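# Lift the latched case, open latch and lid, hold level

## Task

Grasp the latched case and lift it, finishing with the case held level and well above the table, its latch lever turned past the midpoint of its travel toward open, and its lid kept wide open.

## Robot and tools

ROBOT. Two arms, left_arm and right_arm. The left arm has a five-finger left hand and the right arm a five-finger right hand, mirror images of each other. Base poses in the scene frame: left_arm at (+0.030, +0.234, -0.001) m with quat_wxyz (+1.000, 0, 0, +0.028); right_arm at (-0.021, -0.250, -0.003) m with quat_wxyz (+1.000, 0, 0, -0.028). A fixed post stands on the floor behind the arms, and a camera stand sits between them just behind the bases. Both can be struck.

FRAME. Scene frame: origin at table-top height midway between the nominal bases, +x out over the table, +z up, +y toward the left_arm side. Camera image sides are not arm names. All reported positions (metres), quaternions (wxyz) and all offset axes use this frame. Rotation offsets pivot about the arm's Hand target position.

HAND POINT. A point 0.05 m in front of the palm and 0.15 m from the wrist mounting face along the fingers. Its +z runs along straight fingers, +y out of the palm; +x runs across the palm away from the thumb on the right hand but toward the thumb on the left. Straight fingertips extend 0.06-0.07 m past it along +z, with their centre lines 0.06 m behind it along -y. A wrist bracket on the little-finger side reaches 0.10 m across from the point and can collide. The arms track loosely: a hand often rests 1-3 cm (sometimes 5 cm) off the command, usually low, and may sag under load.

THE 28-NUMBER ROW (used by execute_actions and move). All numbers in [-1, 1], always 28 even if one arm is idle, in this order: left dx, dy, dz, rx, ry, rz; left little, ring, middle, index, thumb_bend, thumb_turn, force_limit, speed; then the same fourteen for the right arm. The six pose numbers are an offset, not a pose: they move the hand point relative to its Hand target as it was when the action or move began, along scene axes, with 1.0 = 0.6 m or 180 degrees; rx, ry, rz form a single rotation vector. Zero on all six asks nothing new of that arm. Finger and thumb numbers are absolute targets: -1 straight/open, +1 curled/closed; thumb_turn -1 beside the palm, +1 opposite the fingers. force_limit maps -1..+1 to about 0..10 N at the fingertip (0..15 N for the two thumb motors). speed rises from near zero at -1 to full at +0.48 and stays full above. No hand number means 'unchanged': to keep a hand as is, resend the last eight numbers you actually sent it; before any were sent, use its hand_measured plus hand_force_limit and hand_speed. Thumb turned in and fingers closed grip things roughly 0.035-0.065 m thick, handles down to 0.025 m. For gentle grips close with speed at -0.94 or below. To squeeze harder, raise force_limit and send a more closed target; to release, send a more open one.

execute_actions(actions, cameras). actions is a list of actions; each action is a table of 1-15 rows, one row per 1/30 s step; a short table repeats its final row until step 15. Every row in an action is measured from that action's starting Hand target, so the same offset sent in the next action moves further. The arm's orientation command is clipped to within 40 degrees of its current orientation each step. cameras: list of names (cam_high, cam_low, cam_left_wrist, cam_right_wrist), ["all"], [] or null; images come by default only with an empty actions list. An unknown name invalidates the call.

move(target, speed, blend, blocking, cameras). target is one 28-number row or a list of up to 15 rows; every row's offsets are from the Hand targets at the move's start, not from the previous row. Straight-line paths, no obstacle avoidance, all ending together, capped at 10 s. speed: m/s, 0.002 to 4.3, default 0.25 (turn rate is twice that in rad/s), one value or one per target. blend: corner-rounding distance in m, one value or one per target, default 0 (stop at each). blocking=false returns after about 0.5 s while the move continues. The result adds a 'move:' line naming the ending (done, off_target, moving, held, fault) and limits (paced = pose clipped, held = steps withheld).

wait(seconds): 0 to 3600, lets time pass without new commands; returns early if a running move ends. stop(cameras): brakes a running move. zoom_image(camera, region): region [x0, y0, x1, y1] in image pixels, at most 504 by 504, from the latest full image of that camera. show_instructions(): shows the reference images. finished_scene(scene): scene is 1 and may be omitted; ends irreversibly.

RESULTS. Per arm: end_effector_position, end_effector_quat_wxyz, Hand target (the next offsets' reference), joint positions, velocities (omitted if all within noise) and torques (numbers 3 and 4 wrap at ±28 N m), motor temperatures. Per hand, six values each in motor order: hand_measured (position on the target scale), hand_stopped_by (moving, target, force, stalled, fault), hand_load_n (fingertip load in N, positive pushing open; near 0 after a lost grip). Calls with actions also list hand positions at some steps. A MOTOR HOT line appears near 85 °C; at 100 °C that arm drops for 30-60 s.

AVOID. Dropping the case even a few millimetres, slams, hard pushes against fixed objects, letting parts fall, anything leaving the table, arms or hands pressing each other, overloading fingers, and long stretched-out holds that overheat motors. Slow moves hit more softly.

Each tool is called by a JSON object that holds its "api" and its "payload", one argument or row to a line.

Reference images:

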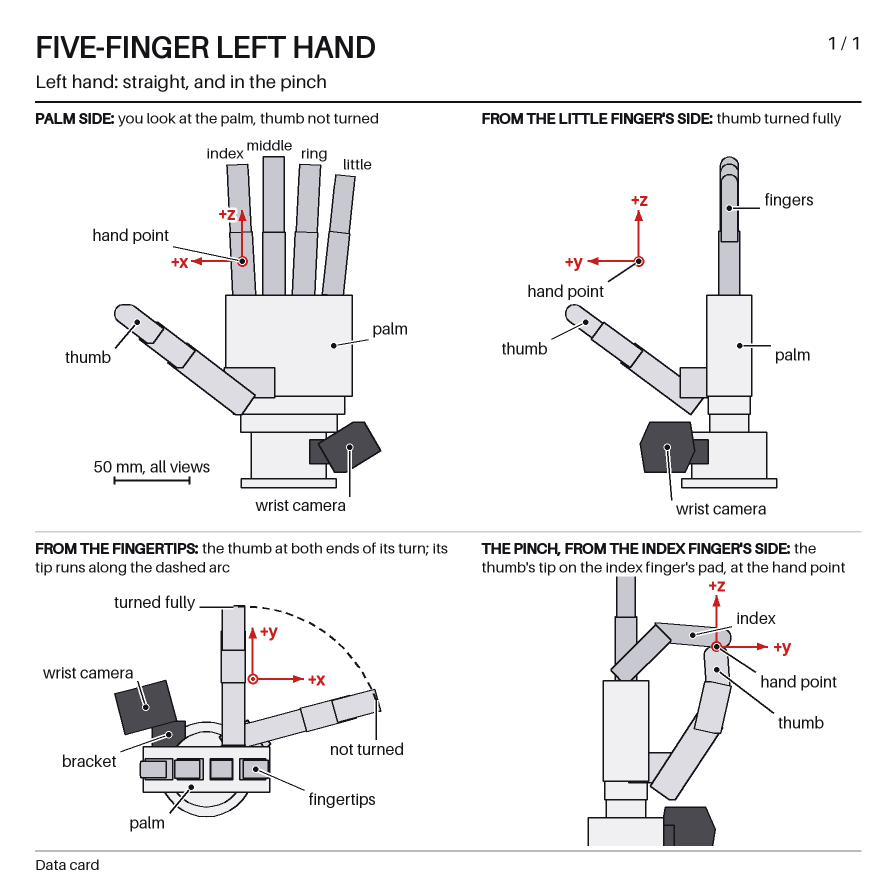

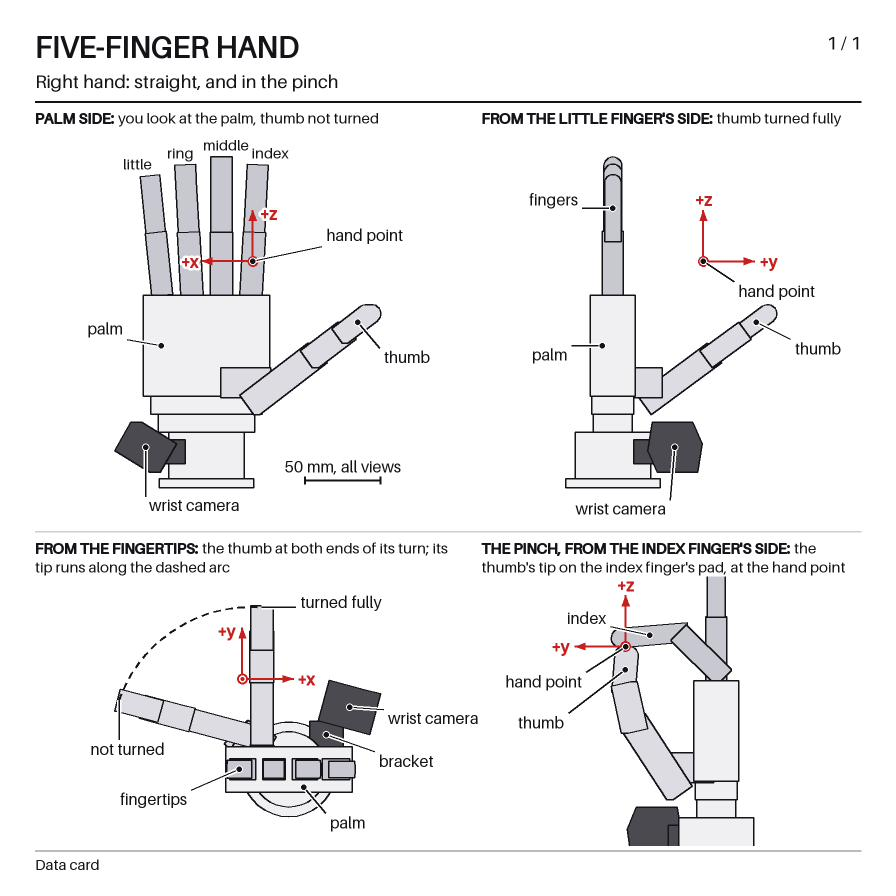

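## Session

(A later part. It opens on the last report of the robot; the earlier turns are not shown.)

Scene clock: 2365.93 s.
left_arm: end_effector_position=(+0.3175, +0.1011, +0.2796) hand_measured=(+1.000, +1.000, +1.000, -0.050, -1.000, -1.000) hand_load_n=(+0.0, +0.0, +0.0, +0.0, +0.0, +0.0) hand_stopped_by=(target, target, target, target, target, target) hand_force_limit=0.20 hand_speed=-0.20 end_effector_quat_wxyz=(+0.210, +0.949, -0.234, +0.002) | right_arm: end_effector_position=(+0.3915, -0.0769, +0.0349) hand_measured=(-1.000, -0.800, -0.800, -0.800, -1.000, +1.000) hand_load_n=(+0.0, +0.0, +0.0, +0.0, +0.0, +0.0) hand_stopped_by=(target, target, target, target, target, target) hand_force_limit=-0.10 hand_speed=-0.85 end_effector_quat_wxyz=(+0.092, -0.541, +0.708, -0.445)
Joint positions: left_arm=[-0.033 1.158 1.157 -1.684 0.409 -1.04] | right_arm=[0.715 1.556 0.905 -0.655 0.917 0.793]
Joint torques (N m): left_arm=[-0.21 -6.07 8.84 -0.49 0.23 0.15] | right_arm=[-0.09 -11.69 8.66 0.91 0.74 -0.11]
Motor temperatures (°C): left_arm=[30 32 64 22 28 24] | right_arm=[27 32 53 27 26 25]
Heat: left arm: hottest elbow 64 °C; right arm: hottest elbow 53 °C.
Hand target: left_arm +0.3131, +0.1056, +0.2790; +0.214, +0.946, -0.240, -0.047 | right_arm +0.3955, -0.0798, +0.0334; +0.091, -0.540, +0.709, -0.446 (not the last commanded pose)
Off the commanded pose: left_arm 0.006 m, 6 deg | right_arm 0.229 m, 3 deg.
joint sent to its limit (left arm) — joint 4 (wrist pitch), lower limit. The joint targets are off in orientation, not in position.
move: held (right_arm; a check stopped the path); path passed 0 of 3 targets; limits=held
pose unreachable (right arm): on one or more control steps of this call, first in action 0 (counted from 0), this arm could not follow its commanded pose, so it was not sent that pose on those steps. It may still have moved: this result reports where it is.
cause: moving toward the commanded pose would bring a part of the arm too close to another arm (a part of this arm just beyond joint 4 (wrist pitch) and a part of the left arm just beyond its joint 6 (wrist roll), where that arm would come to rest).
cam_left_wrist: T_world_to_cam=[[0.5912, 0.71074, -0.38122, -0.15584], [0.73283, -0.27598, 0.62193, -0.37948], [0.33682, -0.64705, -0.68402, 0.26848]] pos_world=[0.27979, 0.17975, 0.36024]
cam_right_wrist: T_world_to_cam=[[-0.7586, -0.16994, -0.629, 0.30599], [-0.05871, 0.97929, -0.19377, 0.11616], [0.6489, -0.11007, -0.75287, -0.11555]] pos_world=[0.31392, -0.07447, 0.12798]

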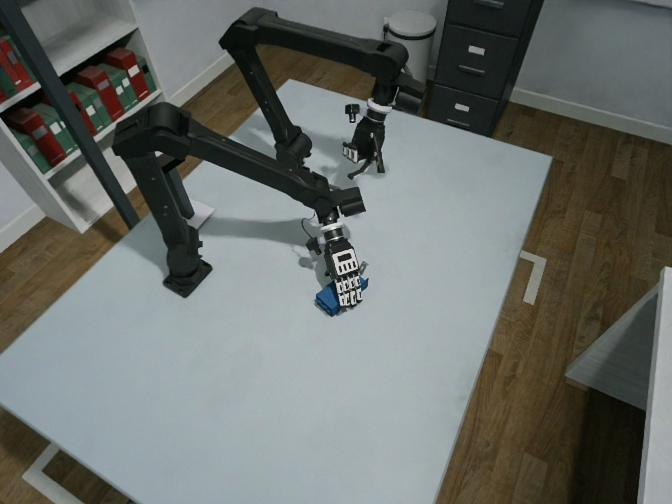

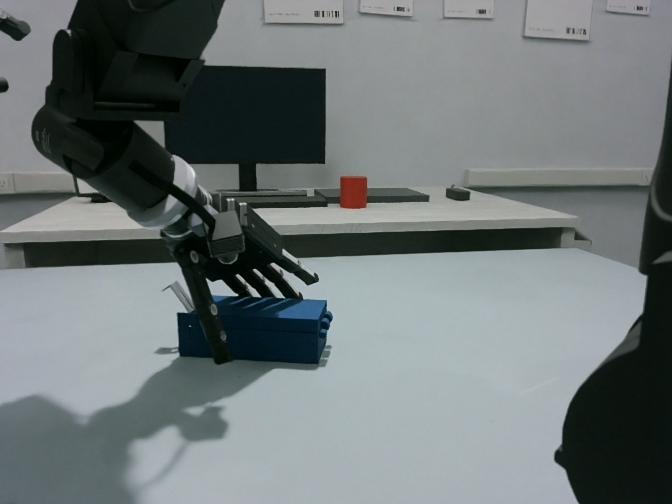

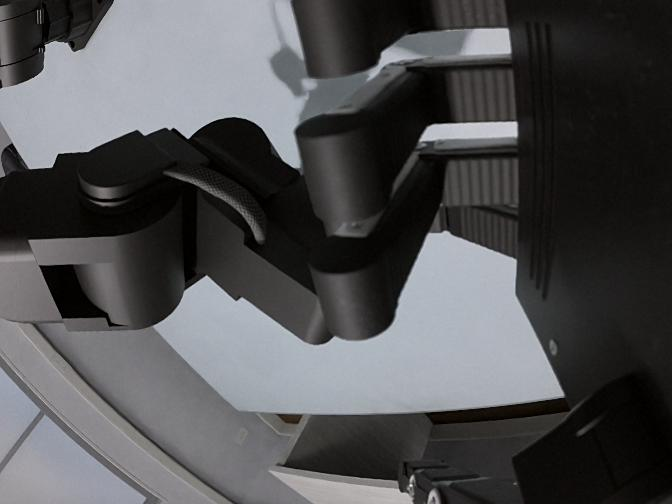

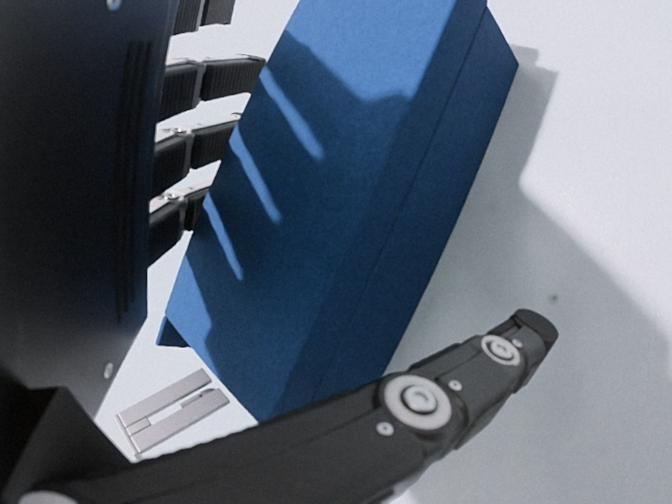

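{"api": "move", "payload": {
  "target": [
    [-0.05,0.2,0.03,0,0,0, 1,1,1,-0.05,-1,-1,0.2,-0.2, 0.01,-0.005,0.0,0,0,0, -1,-1,-1,-1,-1,1,-0.1,-0.85]
  ],
  "speed": 0.15,
  "cameras": ["cam_low","cam_right_wrist"]
}}

Scene clock: 2371.67 s.
left_arm: end_effector_position=(+0.2861, +0.2231, +0.2918) hand_measured=(+1.000, +1.000, +1.000, -0.050, -1.000, -1.000) hand_load_n=(+0.0, +0.0, +0.5, +0.0, +0.0, +0.0) hand_stopped_by=(target, target, target, target, target, target) hand_force_limit=0.20 hand_speed=-0.20 end_effector_quat_wxyz=(+0.128, +0.960, -0.227, +0.106) | right_arm: end_effector_position=(+0.3962, -0.0812, +0.0348) hand_measured=(-1.000, -1.000, -1.000, -1.000, -1.000, +1.000) hand_load_n=(+0.0, -0.5, +0.0, +0.0, +0.0, +0.0) hand_stopped_by=(target, target, target, target, target, target) hand_force_limit=-0.10 hand_speed=-0.85 end_effector_quat_wxyz=(+0.091, -0.541, +0.707, -0.446)
Joint positions: left_arm=[0.395 1.001 1.118 -1.684 0.334 -0.655] | right_arm=[0.701 1.558 0.904 -0.636 0.916 0.771]
Joint torques (N m): left_arm=[-0.62 -3.96 10.44 -0.31 0.14 0.12] | right_arm=[-0.5 -11.63 9.06 1.05 0.61 -0.12]
Motor temperatures (°C): left_arm=[30 32 64 22 28 24] | right_arm=[27 32 53 27 25 25]
Heat: left arm: hottest elbow 64 °C; right arm: hottest elbow 53 °C.
Hand target: left_arm +0.2831, +0.2256, +0.2970; +0.214, +0.946, -0.240, -0.047 | right_arm +0.4014, -0.0829, +0.0332; +0.090, -0.540, +0.708, -0.446
Off the commanded pose: left_arm 0.006 m, 20 deg | right_arm 0.006 m, 0 deg.
joint sent to its limit (left arm) — joint 4 (wrist pitch), lower limit. The joint targets are off in orientation, not in position.
move: off_target (left_arm)
cam_right_wrist: T_world_to_cam=[[-0.75813, -0.17083, -0.62933, 0.30849], [-0.0577, 0.97886, -0.19621, 0.12026], [0.64954, -0.11244, -0.75196, -0.11964]] pos_world=[0.31852, -0.07847, 0.12777]

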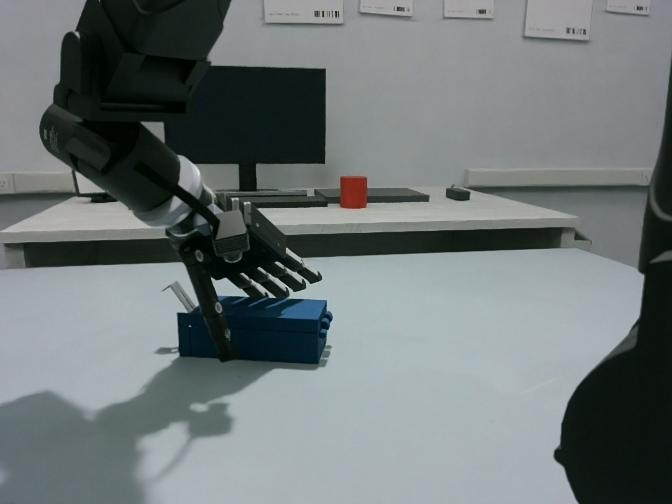

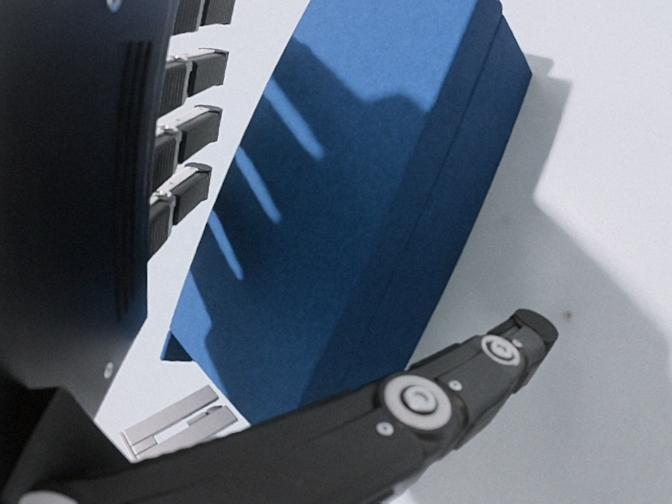

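{"api": "move", "payload": {
  "target": [
    [0,0,0,0,0,0, 1,1,1,-0.05,-1,-1,0.2,-0.2, 0,0,0.08,0,0,0, -1,-1,-1,-1,-1,1,-0.1,-0.85],
    [0,0,0,0,0,0, 1,1,1,-0.05,-1,-1,0.2,-0.2, -0.05,0.0,0.18,0,0,0, -1,-1,-1,-1,-1,1,-0.1,-0.85],
    [0,0,0,0,0,0, 1,1,1,-0.05,-1,-1,0.2,-0.2, -0.16,-0.25,0.26,0,0,0, -1,-1,-1,-1,-1,1,-0.1,-0.85]
  ],
  "speed": 0.12,
  "blend": 0.02,
  "cameras": ["cam_low","cam_high","cam_right_wrist"]
}}

Scene clock: 2378.60 s.
left_arm: end_effector_position=(+0.2860, +0.2232, +0.2917) hand_measured=(+1.000, +1.000, +1.000, -0.050, -1.000, -1.000) hand_load_n=(+0.0, +0.0, +0.0, +0.5, +0.0, +0.0) hand_stopped_by=(target, target, target, target, target, target) hand_force_limit=0.20 hand_speed=-0.20 end_effector_quat_wxyz=(+0.127, +0.960, -0.227, +0.106) | right_arm: end_effector_position=(+0.3020, -0.2314, +0.1843) hand_measured=(-1.000, -1.000, -1.000, -1.000, -1.000, +1.000) hand_load_n=(+0.0, +0.0, +0.0, +0.0, +0.0, +0.0) hand_stopped_by=(target, target, target, target, target, target) hand_force_limit=-0.10 hand_speed=-0.85 end_effector_quat_wxyz=(+0.083, -0.543, +0.708, -0.443)
Joint positions: left_arm=[0.395 1.001 1.118 -1.684 0.333 -0.654] | right_arm=[0.445 0.895 0.77 -0.911 0.81 0.416]
Joint torques (N m): left_arm=[-0.62 -3.96 10.47 -0.28 0.14 0.14] | right_arm=[0.15 -4.89 11.4 1.42 0.49 -0.1]
Motor temperatures (°C): left_arm=[30 32 63 22 28 24] | right_arm=[27 32 53 27 25 25]
Heat: left arm: hottest elbow 63 °C; right arm: hottest elbow 53 °C.
Hand target: left_arm +0.2831, +0.2257, +0.2969; +0.214, +0.946, -0.240, -0.047 | right_arm +0.3054, -0.2328, +0.1893; +0.090, -0.540, +0.709, -0.446
Off the commanded pose: left_arm 0.006 m, 20 deg | right_arm 0.006 m, 1 deg.
joint sent to its limit (left arm) — joint 4 (wrist pitch), lower limit. The joint targets are off in orientation, not in position.
move: done
cam_right_wrist: T_world_to_cam=[[-0.76919, -0.17092, -0.61574, 0.30642], [-0.05774, 0.97821, -0.19941, 0.29159], [0.6364, -0.11783, -0.7623, 0.04174]] pos_world=[0.22597, -0.22794, 0.27863]
Images, in order (width x height): cam_high 672x504, cam_low 672x504, cam_right_wrist 672x504.

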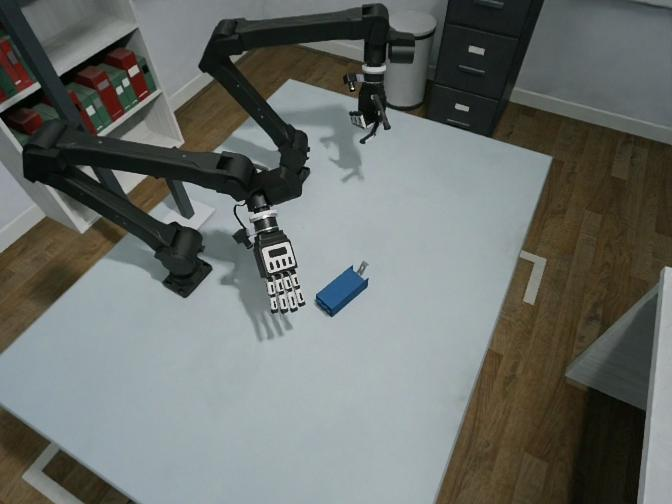

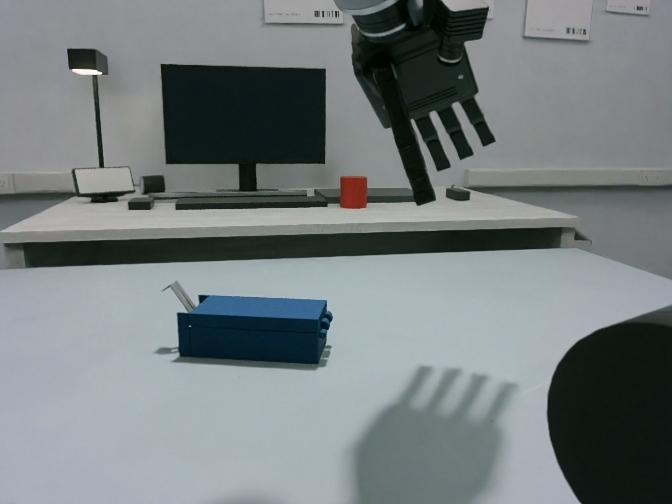

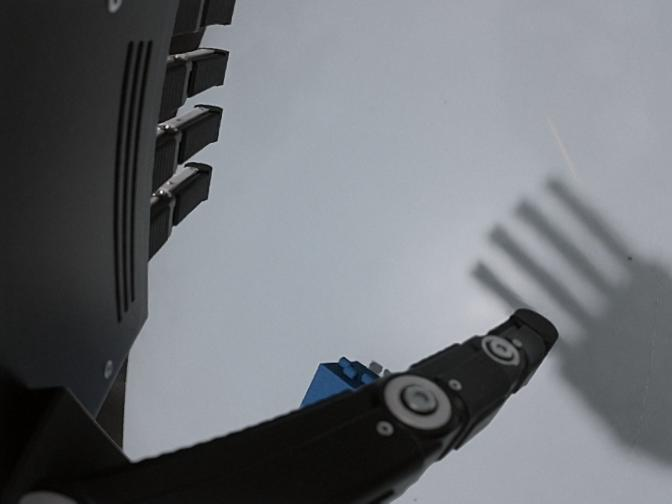

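{"api": "zoom_image", "payload": {
  "camera": "cam_low",
  "region": [150, 265, 350, 385]
}}

{"api": "zoom_image", "payload": {
  "camera": "cam_high",
  "region": [300, 250, 390, 325]
}}

Scaled by 2.520 from the camera's image (finer frame: 960x720).

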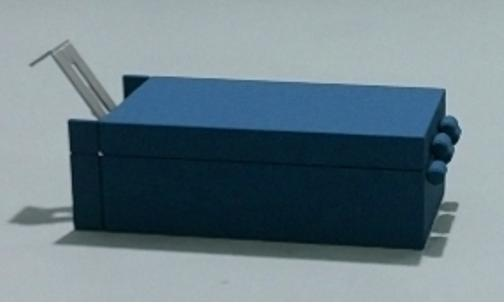

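Scaled by 5.600 from the camera's image (finer frame: 960x720).

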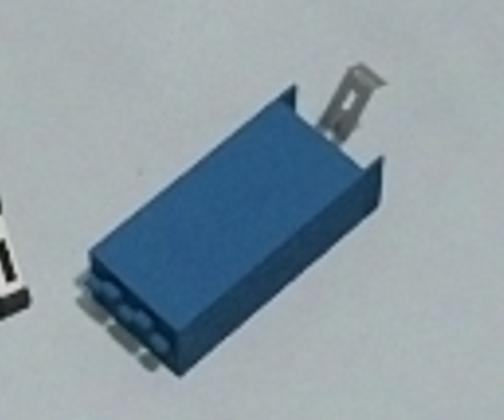

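{"api": "move", "payload": {
  "target": [
    [0.3015,-0.2795,-0.278,0,0,0, 1,1,1,-0.05,-1,-1,0.2,-0.2, 0,0,0.0,0,0,0, -1,-1,-1,-1,-1,1,-0.1,-0.85]
  ],
  "speed": 0.2,
  "cameras": ["cam_low","cam_high","cam_left_wrist"]
}}

Scene clock: 2433.13 s.
left_arm: end_effector_position=(+0.4502, +0.0634, +0.1277) hand_measured=(+1.000, +1.000, +1.000, -0.050, -1.000, -1.000) hand_load_n=(+0.0, -0.5, +0.0, +0.0, +0.0, +0.0) hand_stopped_by=(target, target, target, target, target, target) hand_force_limit=0.20 hand_speed=-0.20 end_effector_quat_wxyz=(+0.215, +0.945, -0.240, -0.053) | right_arm: end_effector_position=(+0.3020, -0.2314, +0.1843) hand_measured=(-1.000, -1.000, -1.000, -1.000, -1.000, +1.000) hand_load_n=(+0.0, +0.0, +0.0, +0.0, +0.0, +0.0) hand_stopped_by=(target, target, target, target, target, target) hand_force_limit=-0.10 hand_speed=-0.85 end_effector_quat_wxyz=(+0.083, -0.544, +0.708, -0.443)
Joint positions: left_arm=[-0.13 1.66 1.255 -1.356 0.405 -1.107] | right_arm=[0.445 0.895 0.77 -0.911 0.81 0.415]
Joint torques (N m): left_arm=[-2.08 -10.4 11.75 -0.34 0.5 -0.06] | right_arm=[0.09 -4.72 11.4 1.39 0.49 -0.1]
Motor temperatures (°C): left_arm=[30 31 64 22 27 24] | right_arm=[27 30 54 27 24 25]
Heat: left arm: hottest elbow 64 °C; right arm: hottest elbow 54 °C.
Hand target: left_arm +0.4641, +0.0579, +0.1302; +0.214, +0.946, -0.240, -0.047 | right_arm +0.3054, -0.2328, +0.1893; +0.090, -0.540, +0.708, -0.446
Off the commanded pose: left_arm 0.015 m, 1 deg | right_arm 0.006 m, 1 deg.
move: off_target (left_arm)
cam_left_wrist: T_world_to_cam=[[0.57541, 0.69532, -0.43063, -0.25095], [0.78182, -0.31302, 0.53924, -0.40188], [0.24014, -0.64696, -0.72373, 0.14409]] pos_world=[0.42399, 0.14191, 0.21292]
Images, in order (width x height): cam_high 672x504, cam_low 672x504, cam_left_wrist 672x504.

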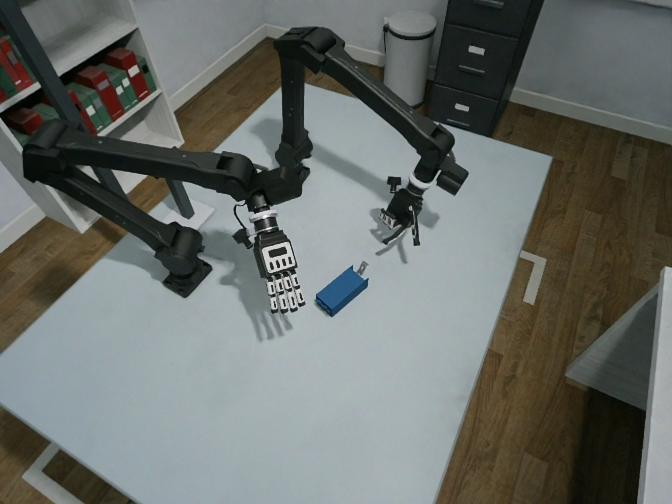

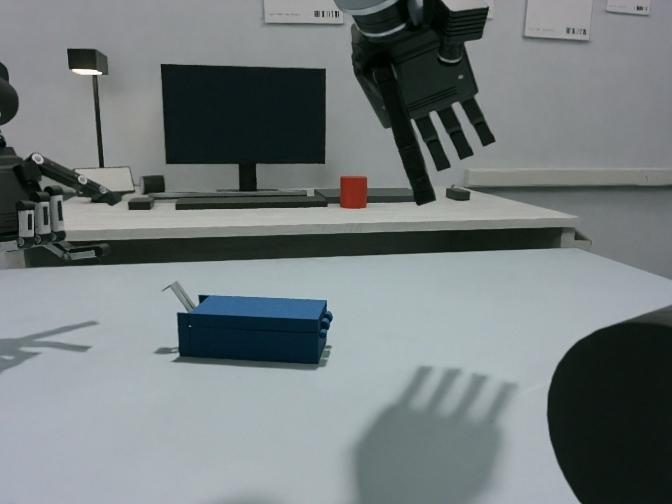

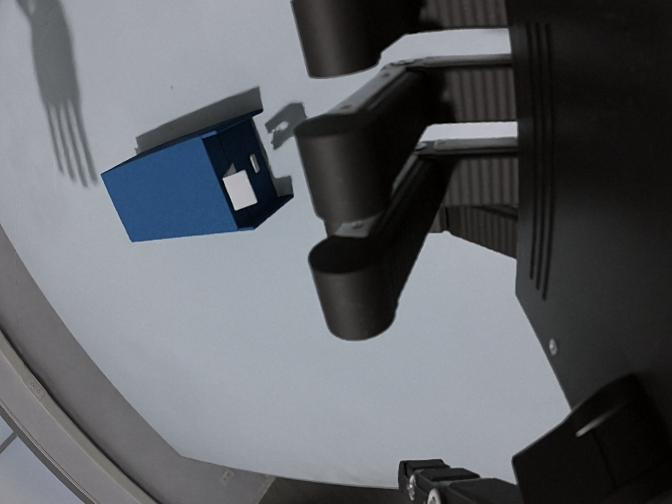

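{"api": "move", "payload": {
  "target": [
    [-0.0068,-0.04,-0.12,0,0,0, 1,1,1,-0.05,-1,-1,0.2,-0.2, 0,0,0.0,0,0,0, -1,-1,-1,-1,-1,1,-0.1,-0.85]
  ],
  "speed": 0.12,
  "cameras": ["cam_low","cam_left_wrist"]
}}

{"api": "zoom_image", "payload": {
  "camera": "cam_low",
  "region": [80, 240, 280, 390]
}}

Scene clock: 2451.33 s.
left_arm: end_effector_position=(+0.4631, +0.0395, +0.0702) hand_measured=(+1.000, +1.000, +1.000, -0.050, -1.000, -1.000) hand_load_n=(+0.0, +0.0, +0.0, +0.0, +0.0, +0.0) hand_stopped_by=(target, target, target, target, target, target) hand_force_limit=0.20 hand_speed=-0.20 end_effector_quat_wxyz=(+0.212, +0.946, -0.243, -0.034) | right_arm: end_effector_position=(+0.3020, -0.2314, +0.1843) hand_measured=(-1.000, -1.000, -1.000, -1.000, -1.000, +1.000) hand_load_n=(+0.0, +0.0, +0.0, +0.0, +0.0, +0.0) hand_stopped_by=(target, target, target, target, target, target) hand_force_limit=-0.10 hand_speed=-0.85 end_effector_quat_wxyz=(+0.083, -0.544, +0.708, -0.443)
Joint positions: left_arm=[-0.179 1.738 1.195 -1.158 0.413 -1.162] | right_arm=[0.445 0.895 0.77 -0.911 0.81 0.415]
Joint torques (N m): left_arm=[-2.2 -10.75 7.64 -0.03 0.53 -0.07] | right_arm=[0.03 -5.01 11.38 1.46 0.48 -0.11]
Motor temperatures (°C): left_arm=[30 32 64 22 28 24] | right_arm=[27 30 54 27 24 25]
Heat: left arm: hottest elbow 64 °C; right arm: hottest elbow 54 °C.
Hand target: left_arm +0.4600, +0.0339, +0.0583; +0.214, +0.946, -0.240, -0.047 | right_arm +0.3054, -0.2328, +0.1893; +0.090, -0.540, +0.708, -0.446
Off the commanded pose: left_arm 0.014 m, 2 deg | right_arm 0.006 m, 1 deg.
move: off_target (left_arm)
cam_left_wrist: T_world_to_cam=[[0.58985, 0.69527, -0.41071, -0.27459], [0.76121, -0.30898, 0.57017, -0.38123], [0.26952, -0.64895, -0.7115, 0.06949]] pos_world=[0.43343, 0.11822, 0.15403]

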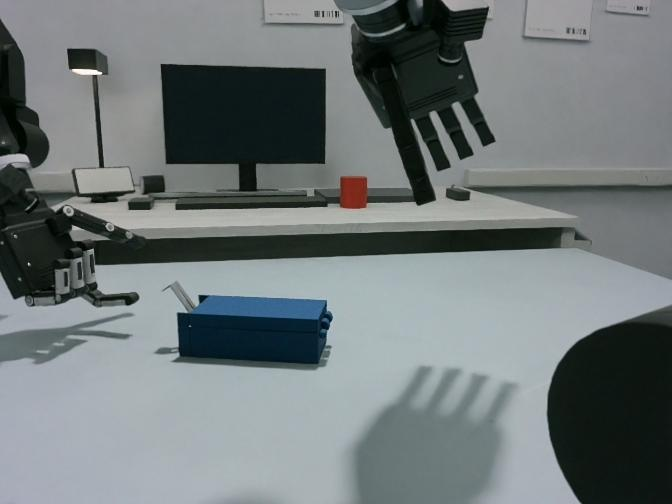

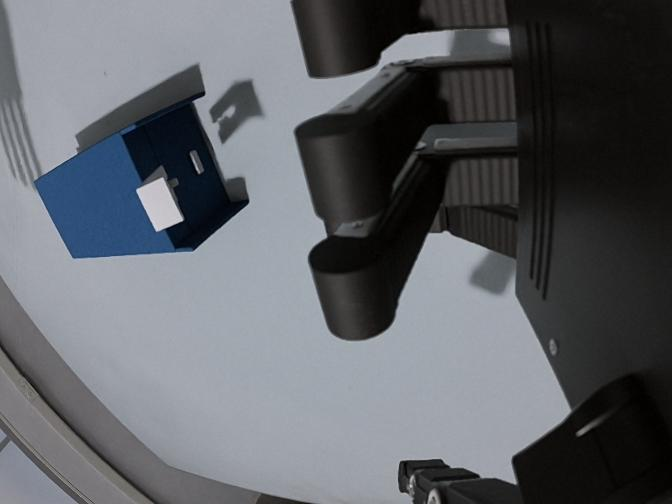

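Scaled by 2.520 from the camera's image (finer frame: 960x720).

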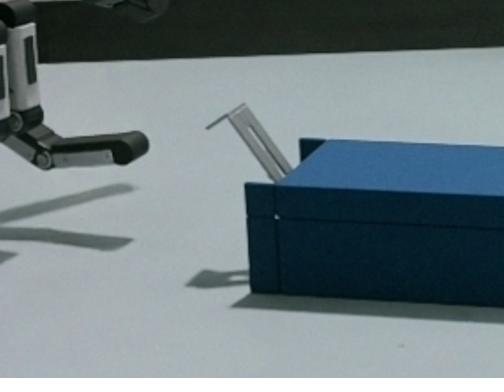

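{"api": "execute_actions", "payload": {
  "actions": [],
  "cameras": ["cam_high"]
}}

{"api": "zoom_image", "payload": {
  "camera": "cam_high",
  "region": [310, 210, 430, 300]
}}

Scene clock: 2464.90 s.
left_arm: end_effector_position=(+0.4631, +0.0395, +0.0702) hand_measured=(+1.000, +1.000, +1.000, -0.050, -1.000, -1.000) hand_load_n=(+0.0, +0.0, +0.0, +0.0, +0.0, +0.0) hand_stopped_by=(target, target, target, target, target, target) hand_force_limit=0.20 hand_speed=-0.20 end_effector_quat_wxyz=(+0.212, +0.946, -0.243, -0.034) | right_arm: end_effector_position=(+0.3020, -0.2314, +0.1843) hand_measured=(-1.000, -1.000, -1.000, -1.000, -1.000, +1.000) hand_load_n=(+0.0, +0.0, +0.0, +0.0, +0.0, +0.0) hand_stopped_by=(target, target, target, target, target, target) hand_force_limit=-0.10 hand_speed=-0.85 end_effector_quat_wxyz=(+0.083, -0.544, +0.708, -0.443)
Joint positions: left_arm=[-0.179 1.738 1.195 -1.158 0.413 -1.163] | right_arm=[0.445 0.895 0.77 -0.911 0.81 0.415]
Joint velocities: within noise
Joint torques (N m): left_arm=[-2.37 -10.81 7.77 -0.02 0.53 -0.08] | right_arm=[-0.26 -4.6 11.41 1.48 0.49 -0.13]
Motor temperatures (°C): left_arm=[30 32 65 22 28 24] | right_arm=[27 29 54 27 24 25]
Heat: left arm: hottest elbow 65 °C; right arm: hottest elbow 54 °C.
Hand target: left_arm +0.4600, +0.0339, +0.0583; +0.214, +0.946, -0.240, -0.047 | right_arm +0.3054, -0.2328, +0.1893; +0.090, -0.540, +0.708, -0.446
Off the commanded pose: left_arm 0.014 m, 2 deg | right_arm 0.006 m, 1 deg.
Images, in order (width x height): cam_high 672x504.

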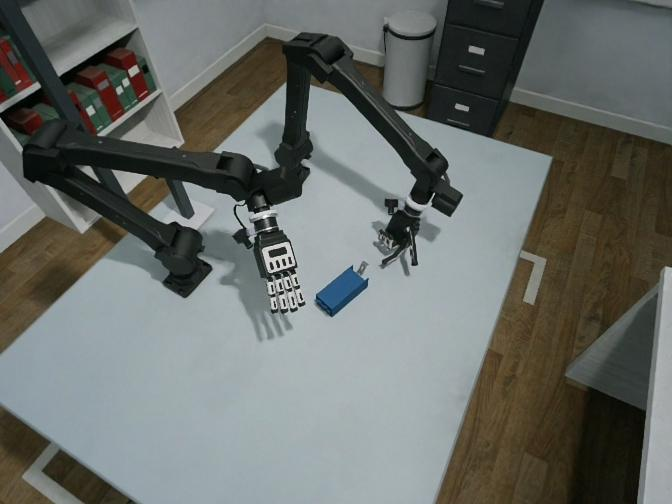

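Scaled by 4.200 from the camera's image (finer frame: 960x720).

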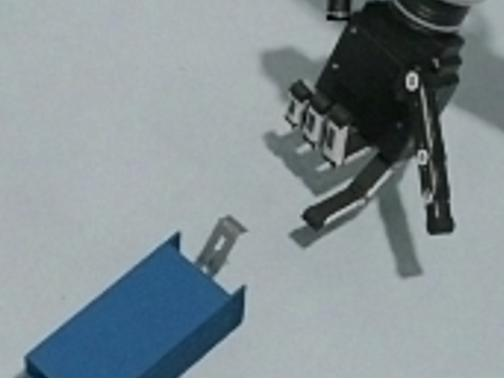

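{"api": "move", "payload": {
  "target": [
    [-0.045,-0.022,0,0,0,0, 1,1,1,-0.05,-1,-1,0.2,-0.2, 0,0,0.0,0,0,0, -1,-1,-1,-1,-1,1,-0.1,-0.85]
  ],
  "speed": 0.1,
  "cameras": ["cam_low","cam_left_wrist","cam_high"]
}}

{"api": "zoom_image", "payload": {
  "camera": "cam_low",
  "region": [80, 240, 280, 390]
}}

{"api": "zoom_image", "payload": {
  "camera": "cam_high",
  "region": [310, 210, 430, 300]
}}

Scene clock: 2480.13 s.
left_arm: end_effector_position=(+0.4348, +0.0246, +0.0570) hand_measured=(+1.000, +1.000, +1.000, -0.050, -1.000, -1.000) hand_load_n=(+0.0, +0.0, +0.0, +0.0, -0.5, +0.0) hand_stopped_by=(target, target, target, target, target, target) hand_force_limit=0.20 hand_speed=-0.20 end_effector_quat_wxyz=(+0.214, +0.945, -0.241, -0.049) | right_arm: end_effector_position=(+0.3020, -0.2314, +0.1843) hand_measured=(-1.000, -1.000, -1.000, -1.000, -1.000, +1.000) hand_load_n=(+0.0, +0.0, +0.0, +0.0, +0.0, +0.0) hand_stopped_by=(target, target, target, target, target, target) hand_force_limit=-0.10 hand_speed=-0.85 end_effector_quat_wxyz=(+0.083, -0.544, +0.708, -0.443)
Joint positions: left_arm=[-0.219 1.714 1.117 -1.118 0.42 -1.203] | right_arm=[0.445 0.895 0.77 -0.911 0.81 0.415]
Joint torques (N m): left_arm=[-2.02 -12.45 7.21 -0.06 0.5 -0.08] | right_arm=[-0.15 -4.72 11.41 1.37 0.5 -0.11]
Motor temperatures (°C): left_arm=[30 32 64 22 28 24] | right_arm=[27 29 54 27 24 25]
Heat: left arm: hottest elbow 64 °C; right arm: hottest elbow 54 °C.
Hand target: left_arm +0.4330, +0.0207, +0.0584; +0.214, +0.946, -0.240, -0.047 | right_arm +0.3054, -0.2328, +0.1893; +0.090, -0.540, +0.708, -0.446
Off the commanded pose: left_arm 0.005 m, 0 deg | right_arm 0.006 m, 1 deg.
move: done
cam_left_wrist: T_world_to_cam=[[0.57905, 0.69501, -0.42622, -0.24743], [0.77721, -0.31266, 0.54607, -0.36224], [0.24627, -0.64747, -0.72121, 0.06874]] pos_world=[0.40788, 0.10321, 0.14192]
Images, in order (width x height): cam_high 672x504, cam_low 672x504, cam_left_wrist 672x504.

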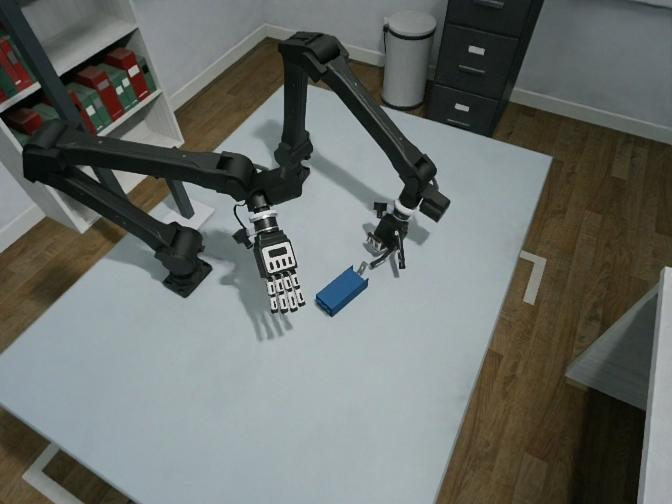

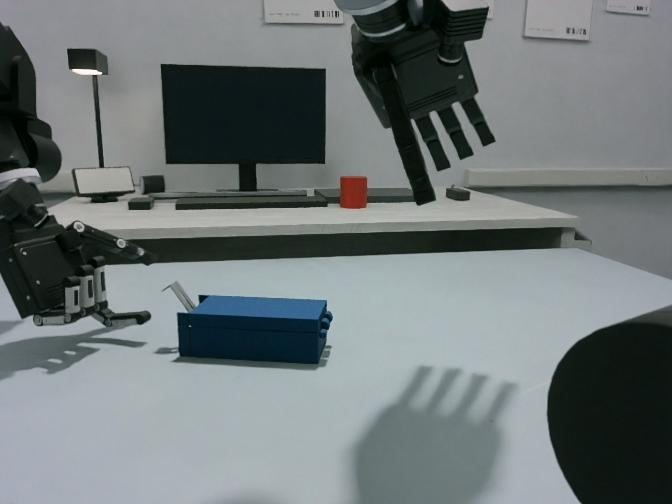

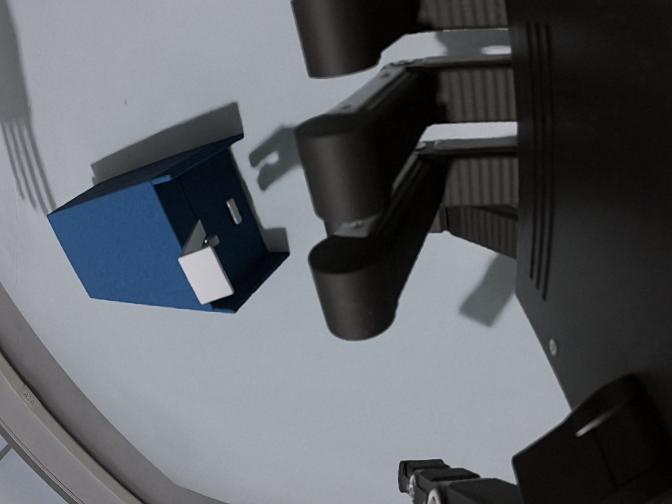

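Scaled by 2.520 from the camera's image (finer frame: 960x720).

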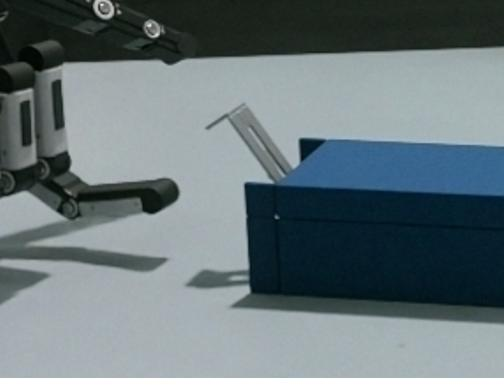

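Scaled by 4.200 from the camera's image (finer frame: 960x720).

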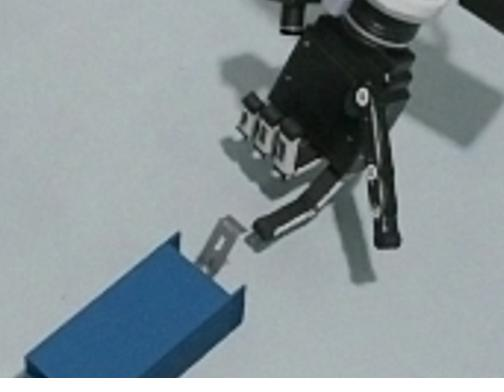

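{"api": "move", "payload": {
  "target": [
    [-0.0175,-0.047,0.012,0,0,0, 1,1,1,-0.05,-1,-1,0.2,-0.2, 0,0,0.0,0,0,0, -1,-1,-1,-1,-1,1,-0.1,-0.85]
  ],
  "speed": 0.06,
  "cameras": ["cam_low","cam_left_wrist","cam_high"]
}}

{"api": "zoom_image", "payload": {
  "camera": "cam_low",
  "region": [80, 240, 280, 390]
}}

{"api": "zoom_image", "payload": {
  "camera": "cam_high",
  "region": [310, 210, 430, 300]
}}

Scene clock: 2490.20 s.
left_arm: end_effector_position=(+0.4258, -0.0038, +0.0643) hand_measured=(+1.000, +1.000, +1.000, -0.050, -1.000, -1.000) hand_load_n=(+0.0, +0.0, +0.0, +0.0, +0.0, +0.0) hand_stopped_by=(target, target, target, target, target, target) hand_force_limit=0.20 hand_speed=-0.20 end_effector_quat_wxyz=(+0.214, +0.945, -0.241, -0.048) | right_arm: end_effector_position=(+0.3020, -0.2314, +0.1843) hand_measured=(-1.000, -1.000, -1.000, -1.000, -1.000, +1.000) hand_load_n=(+0.0, +0.0, -0.5, +0.0, +0.0, +0.0) hand_stopped_by=(target, target, target, target, target, target) hand_force_limit=-0.10 hand_speed=-0.85 end_effector_quat_wxyz=(+0.083, -0.544, +0.708, -0.443)
Joint positions: left_arm=[-0.286 1.689 1.107 -1.102 0.428 -1.276] | right_arm=[0.445 0.895 0.77 -0.911 0.81 0.415]
Joint torques (N m): left_arm=[-2.14 -12.45 7.19 0.01 0.51 -0.02] | right_arm=[-0.03 -4.84 11.38 1.35 0.5 -0.1]
Motor temperatures (°C): left_arm=[30 33 64 22 28 24] | right_arm=[27 29 54 27 24 25]
Heat: left arm: hottest elbow 64 °C; right arm: hottest elbow 54 °C.
Hand target: left_arm +0.4224, -0.0075, +0.0655; +0.214, +0.946, -0.240, -0.047 | right_arm +0.3054, -0.2328, +0.1893; +0.090, -0.540, +0.708, -0.446
Off the commanded pose: left_arm 0.005 m, 0 deg | right_arm 0.006 m, 1 deg.
move: done
cam_left_wrist: T_world_to_cam=[[0.57903, 0.69539, -0.42561, -0.21946], [0.77687, -0.31221, 0.54681, -0.36798], [0.24737, -0.64727, -0.72101, 0.0573]] pos_world=[0.39878, 0.07481, 0.14912]
Images, in order (width x height): cam_high 672x504, cam_low 672x504, cam_left_wrist 672x504.

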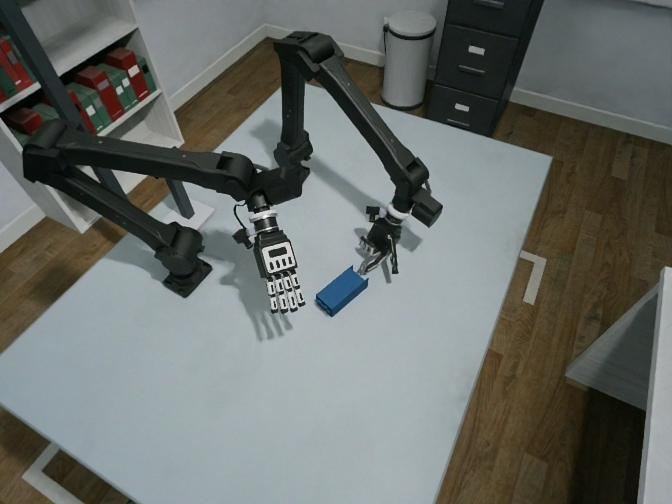

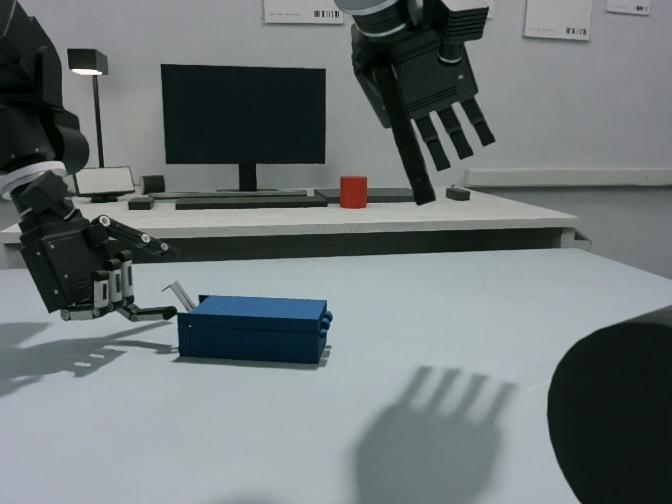

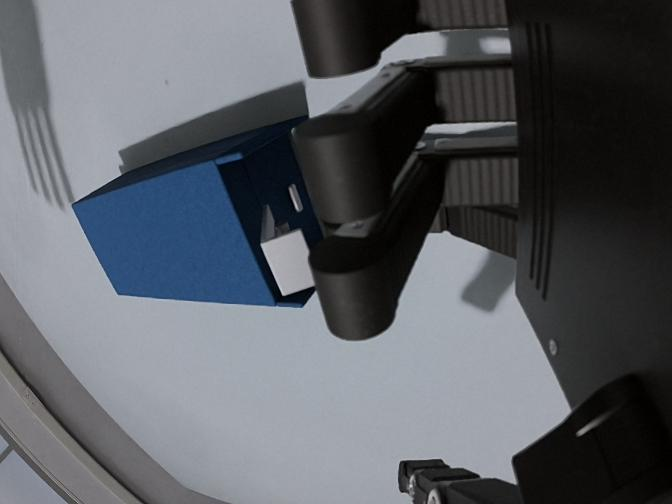

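Scaled by 2.520 from the camera's image (finer frame: 960x720).

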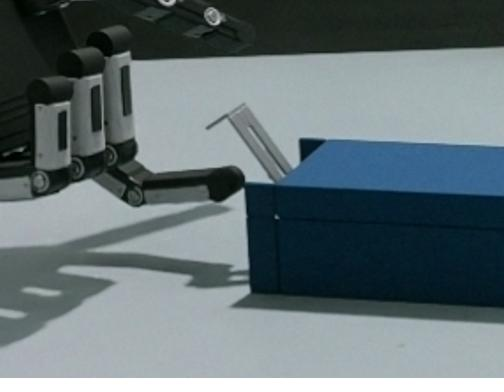

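Scaled by 4.200 from the camera's image (finer frame: 960x720).

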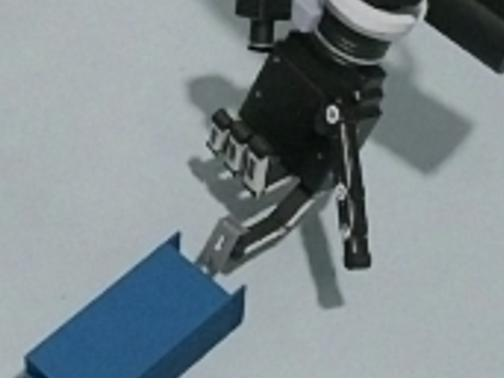

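{"api": "execute_actions", "payload": {
  "actions": [],
  "cameras": ["cam_low","cam_high","cam_left_wrist"]
}}

Scene clock: 2501.33 s.
left_arm: end_effector_position=(+0.4258, -0.0038, +0.0643) hand_measured=(+1.000, +1.000, +1.000, -0.050, -1.000, -1.000) hand_load_n=(+0.0, +0.0, +0.0, +0.0, +0.0, +0.0) hand_stopped_by=(target, target, target, target, target, target) hand_force_limit=0.20 hand_speed=-0.20 end_effector_quat_wxyz=(+0.214, +0.946, -0.241, -0.048) | right_arm: end_effector_position=(+0.3020, -0.2314, +0.1843) hand_measured=(-1.000, -1.000, -1.000, -1.000, -1.000, +1.000) hand_load_n=(+0.0, +0.0, +0.0, +0.0, +0.0, +0.0) hand_stopped_by=(target, target, target, target, target, target) hand_force_limit=-0.10 hand_speed=-0.85 end_effector_quat_wxyz=(+0.083, -0.544, +0.708, -0.443)
Joint positions: left_arm=[-0.286 1.689 1.107 -1.102 0.428 -1.276] | right_arm=[0.445 0.895 0.77 -0.911 0.81 0.415]
Joint velocities: within noise
Joint torques (N m): left_arm=[-2.02 -12.45 7.17 -0.02 0.51 -0.08] | right_arm=[0.09 -4.78 11.37 1.44 0.49 -0.11]
Motor temperatures (°C): left_arm=[29 34 62 22 28 24] | right_arm=[27 29 54 27 24 25]
Heat: left arm: hottest elbow 62 °C; right arm: hottest elbow 54 °C.
Hand target: left_arm +0.4224, -0.0075, +0.0656; +0.214, +0.946, -0.240, -0.047 | right_arm +0.3054, -0.2328, +0.1893; +0.090, -0.540, +0.708, -0.446
Off the commanded pose: left_arm 0.005 m, 0 deg | right_arm 0.006 m, 1 deg.
camera_calibration:
cam_left_wrist: T_world_to_cam=[[0.57871, 0.69562, -0.42569, -0.21929], [0.77709, -0.31196, 0.54665, -0.36812], [0.24746, -0.64715, -0.72109, 0.05734]] pos_world=[0.39878, 0.07481, 0.14922]
Images, in order (width x height): cam_high 672x504, cam_low 672x504, cam_left_wrist 672x504.

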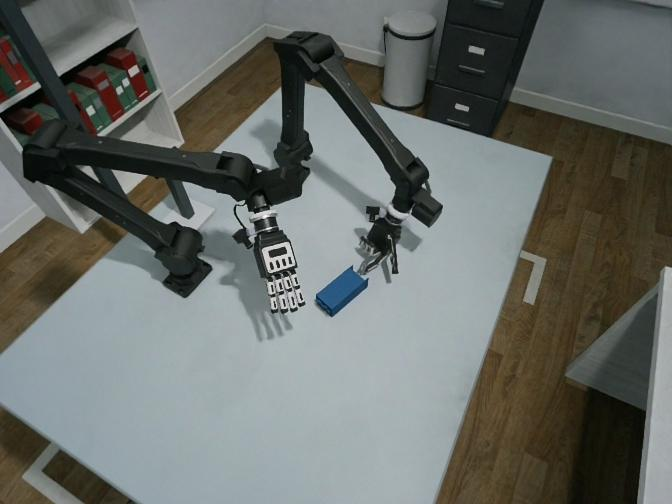

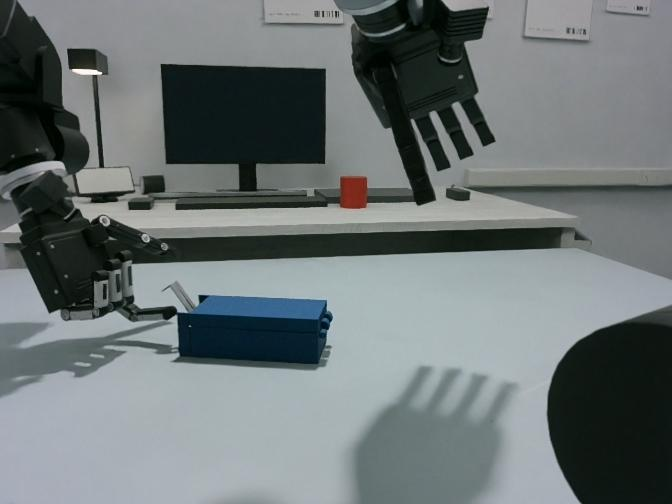

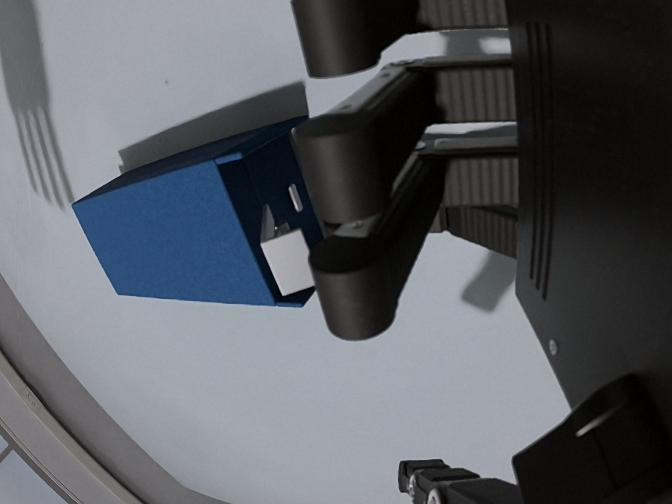

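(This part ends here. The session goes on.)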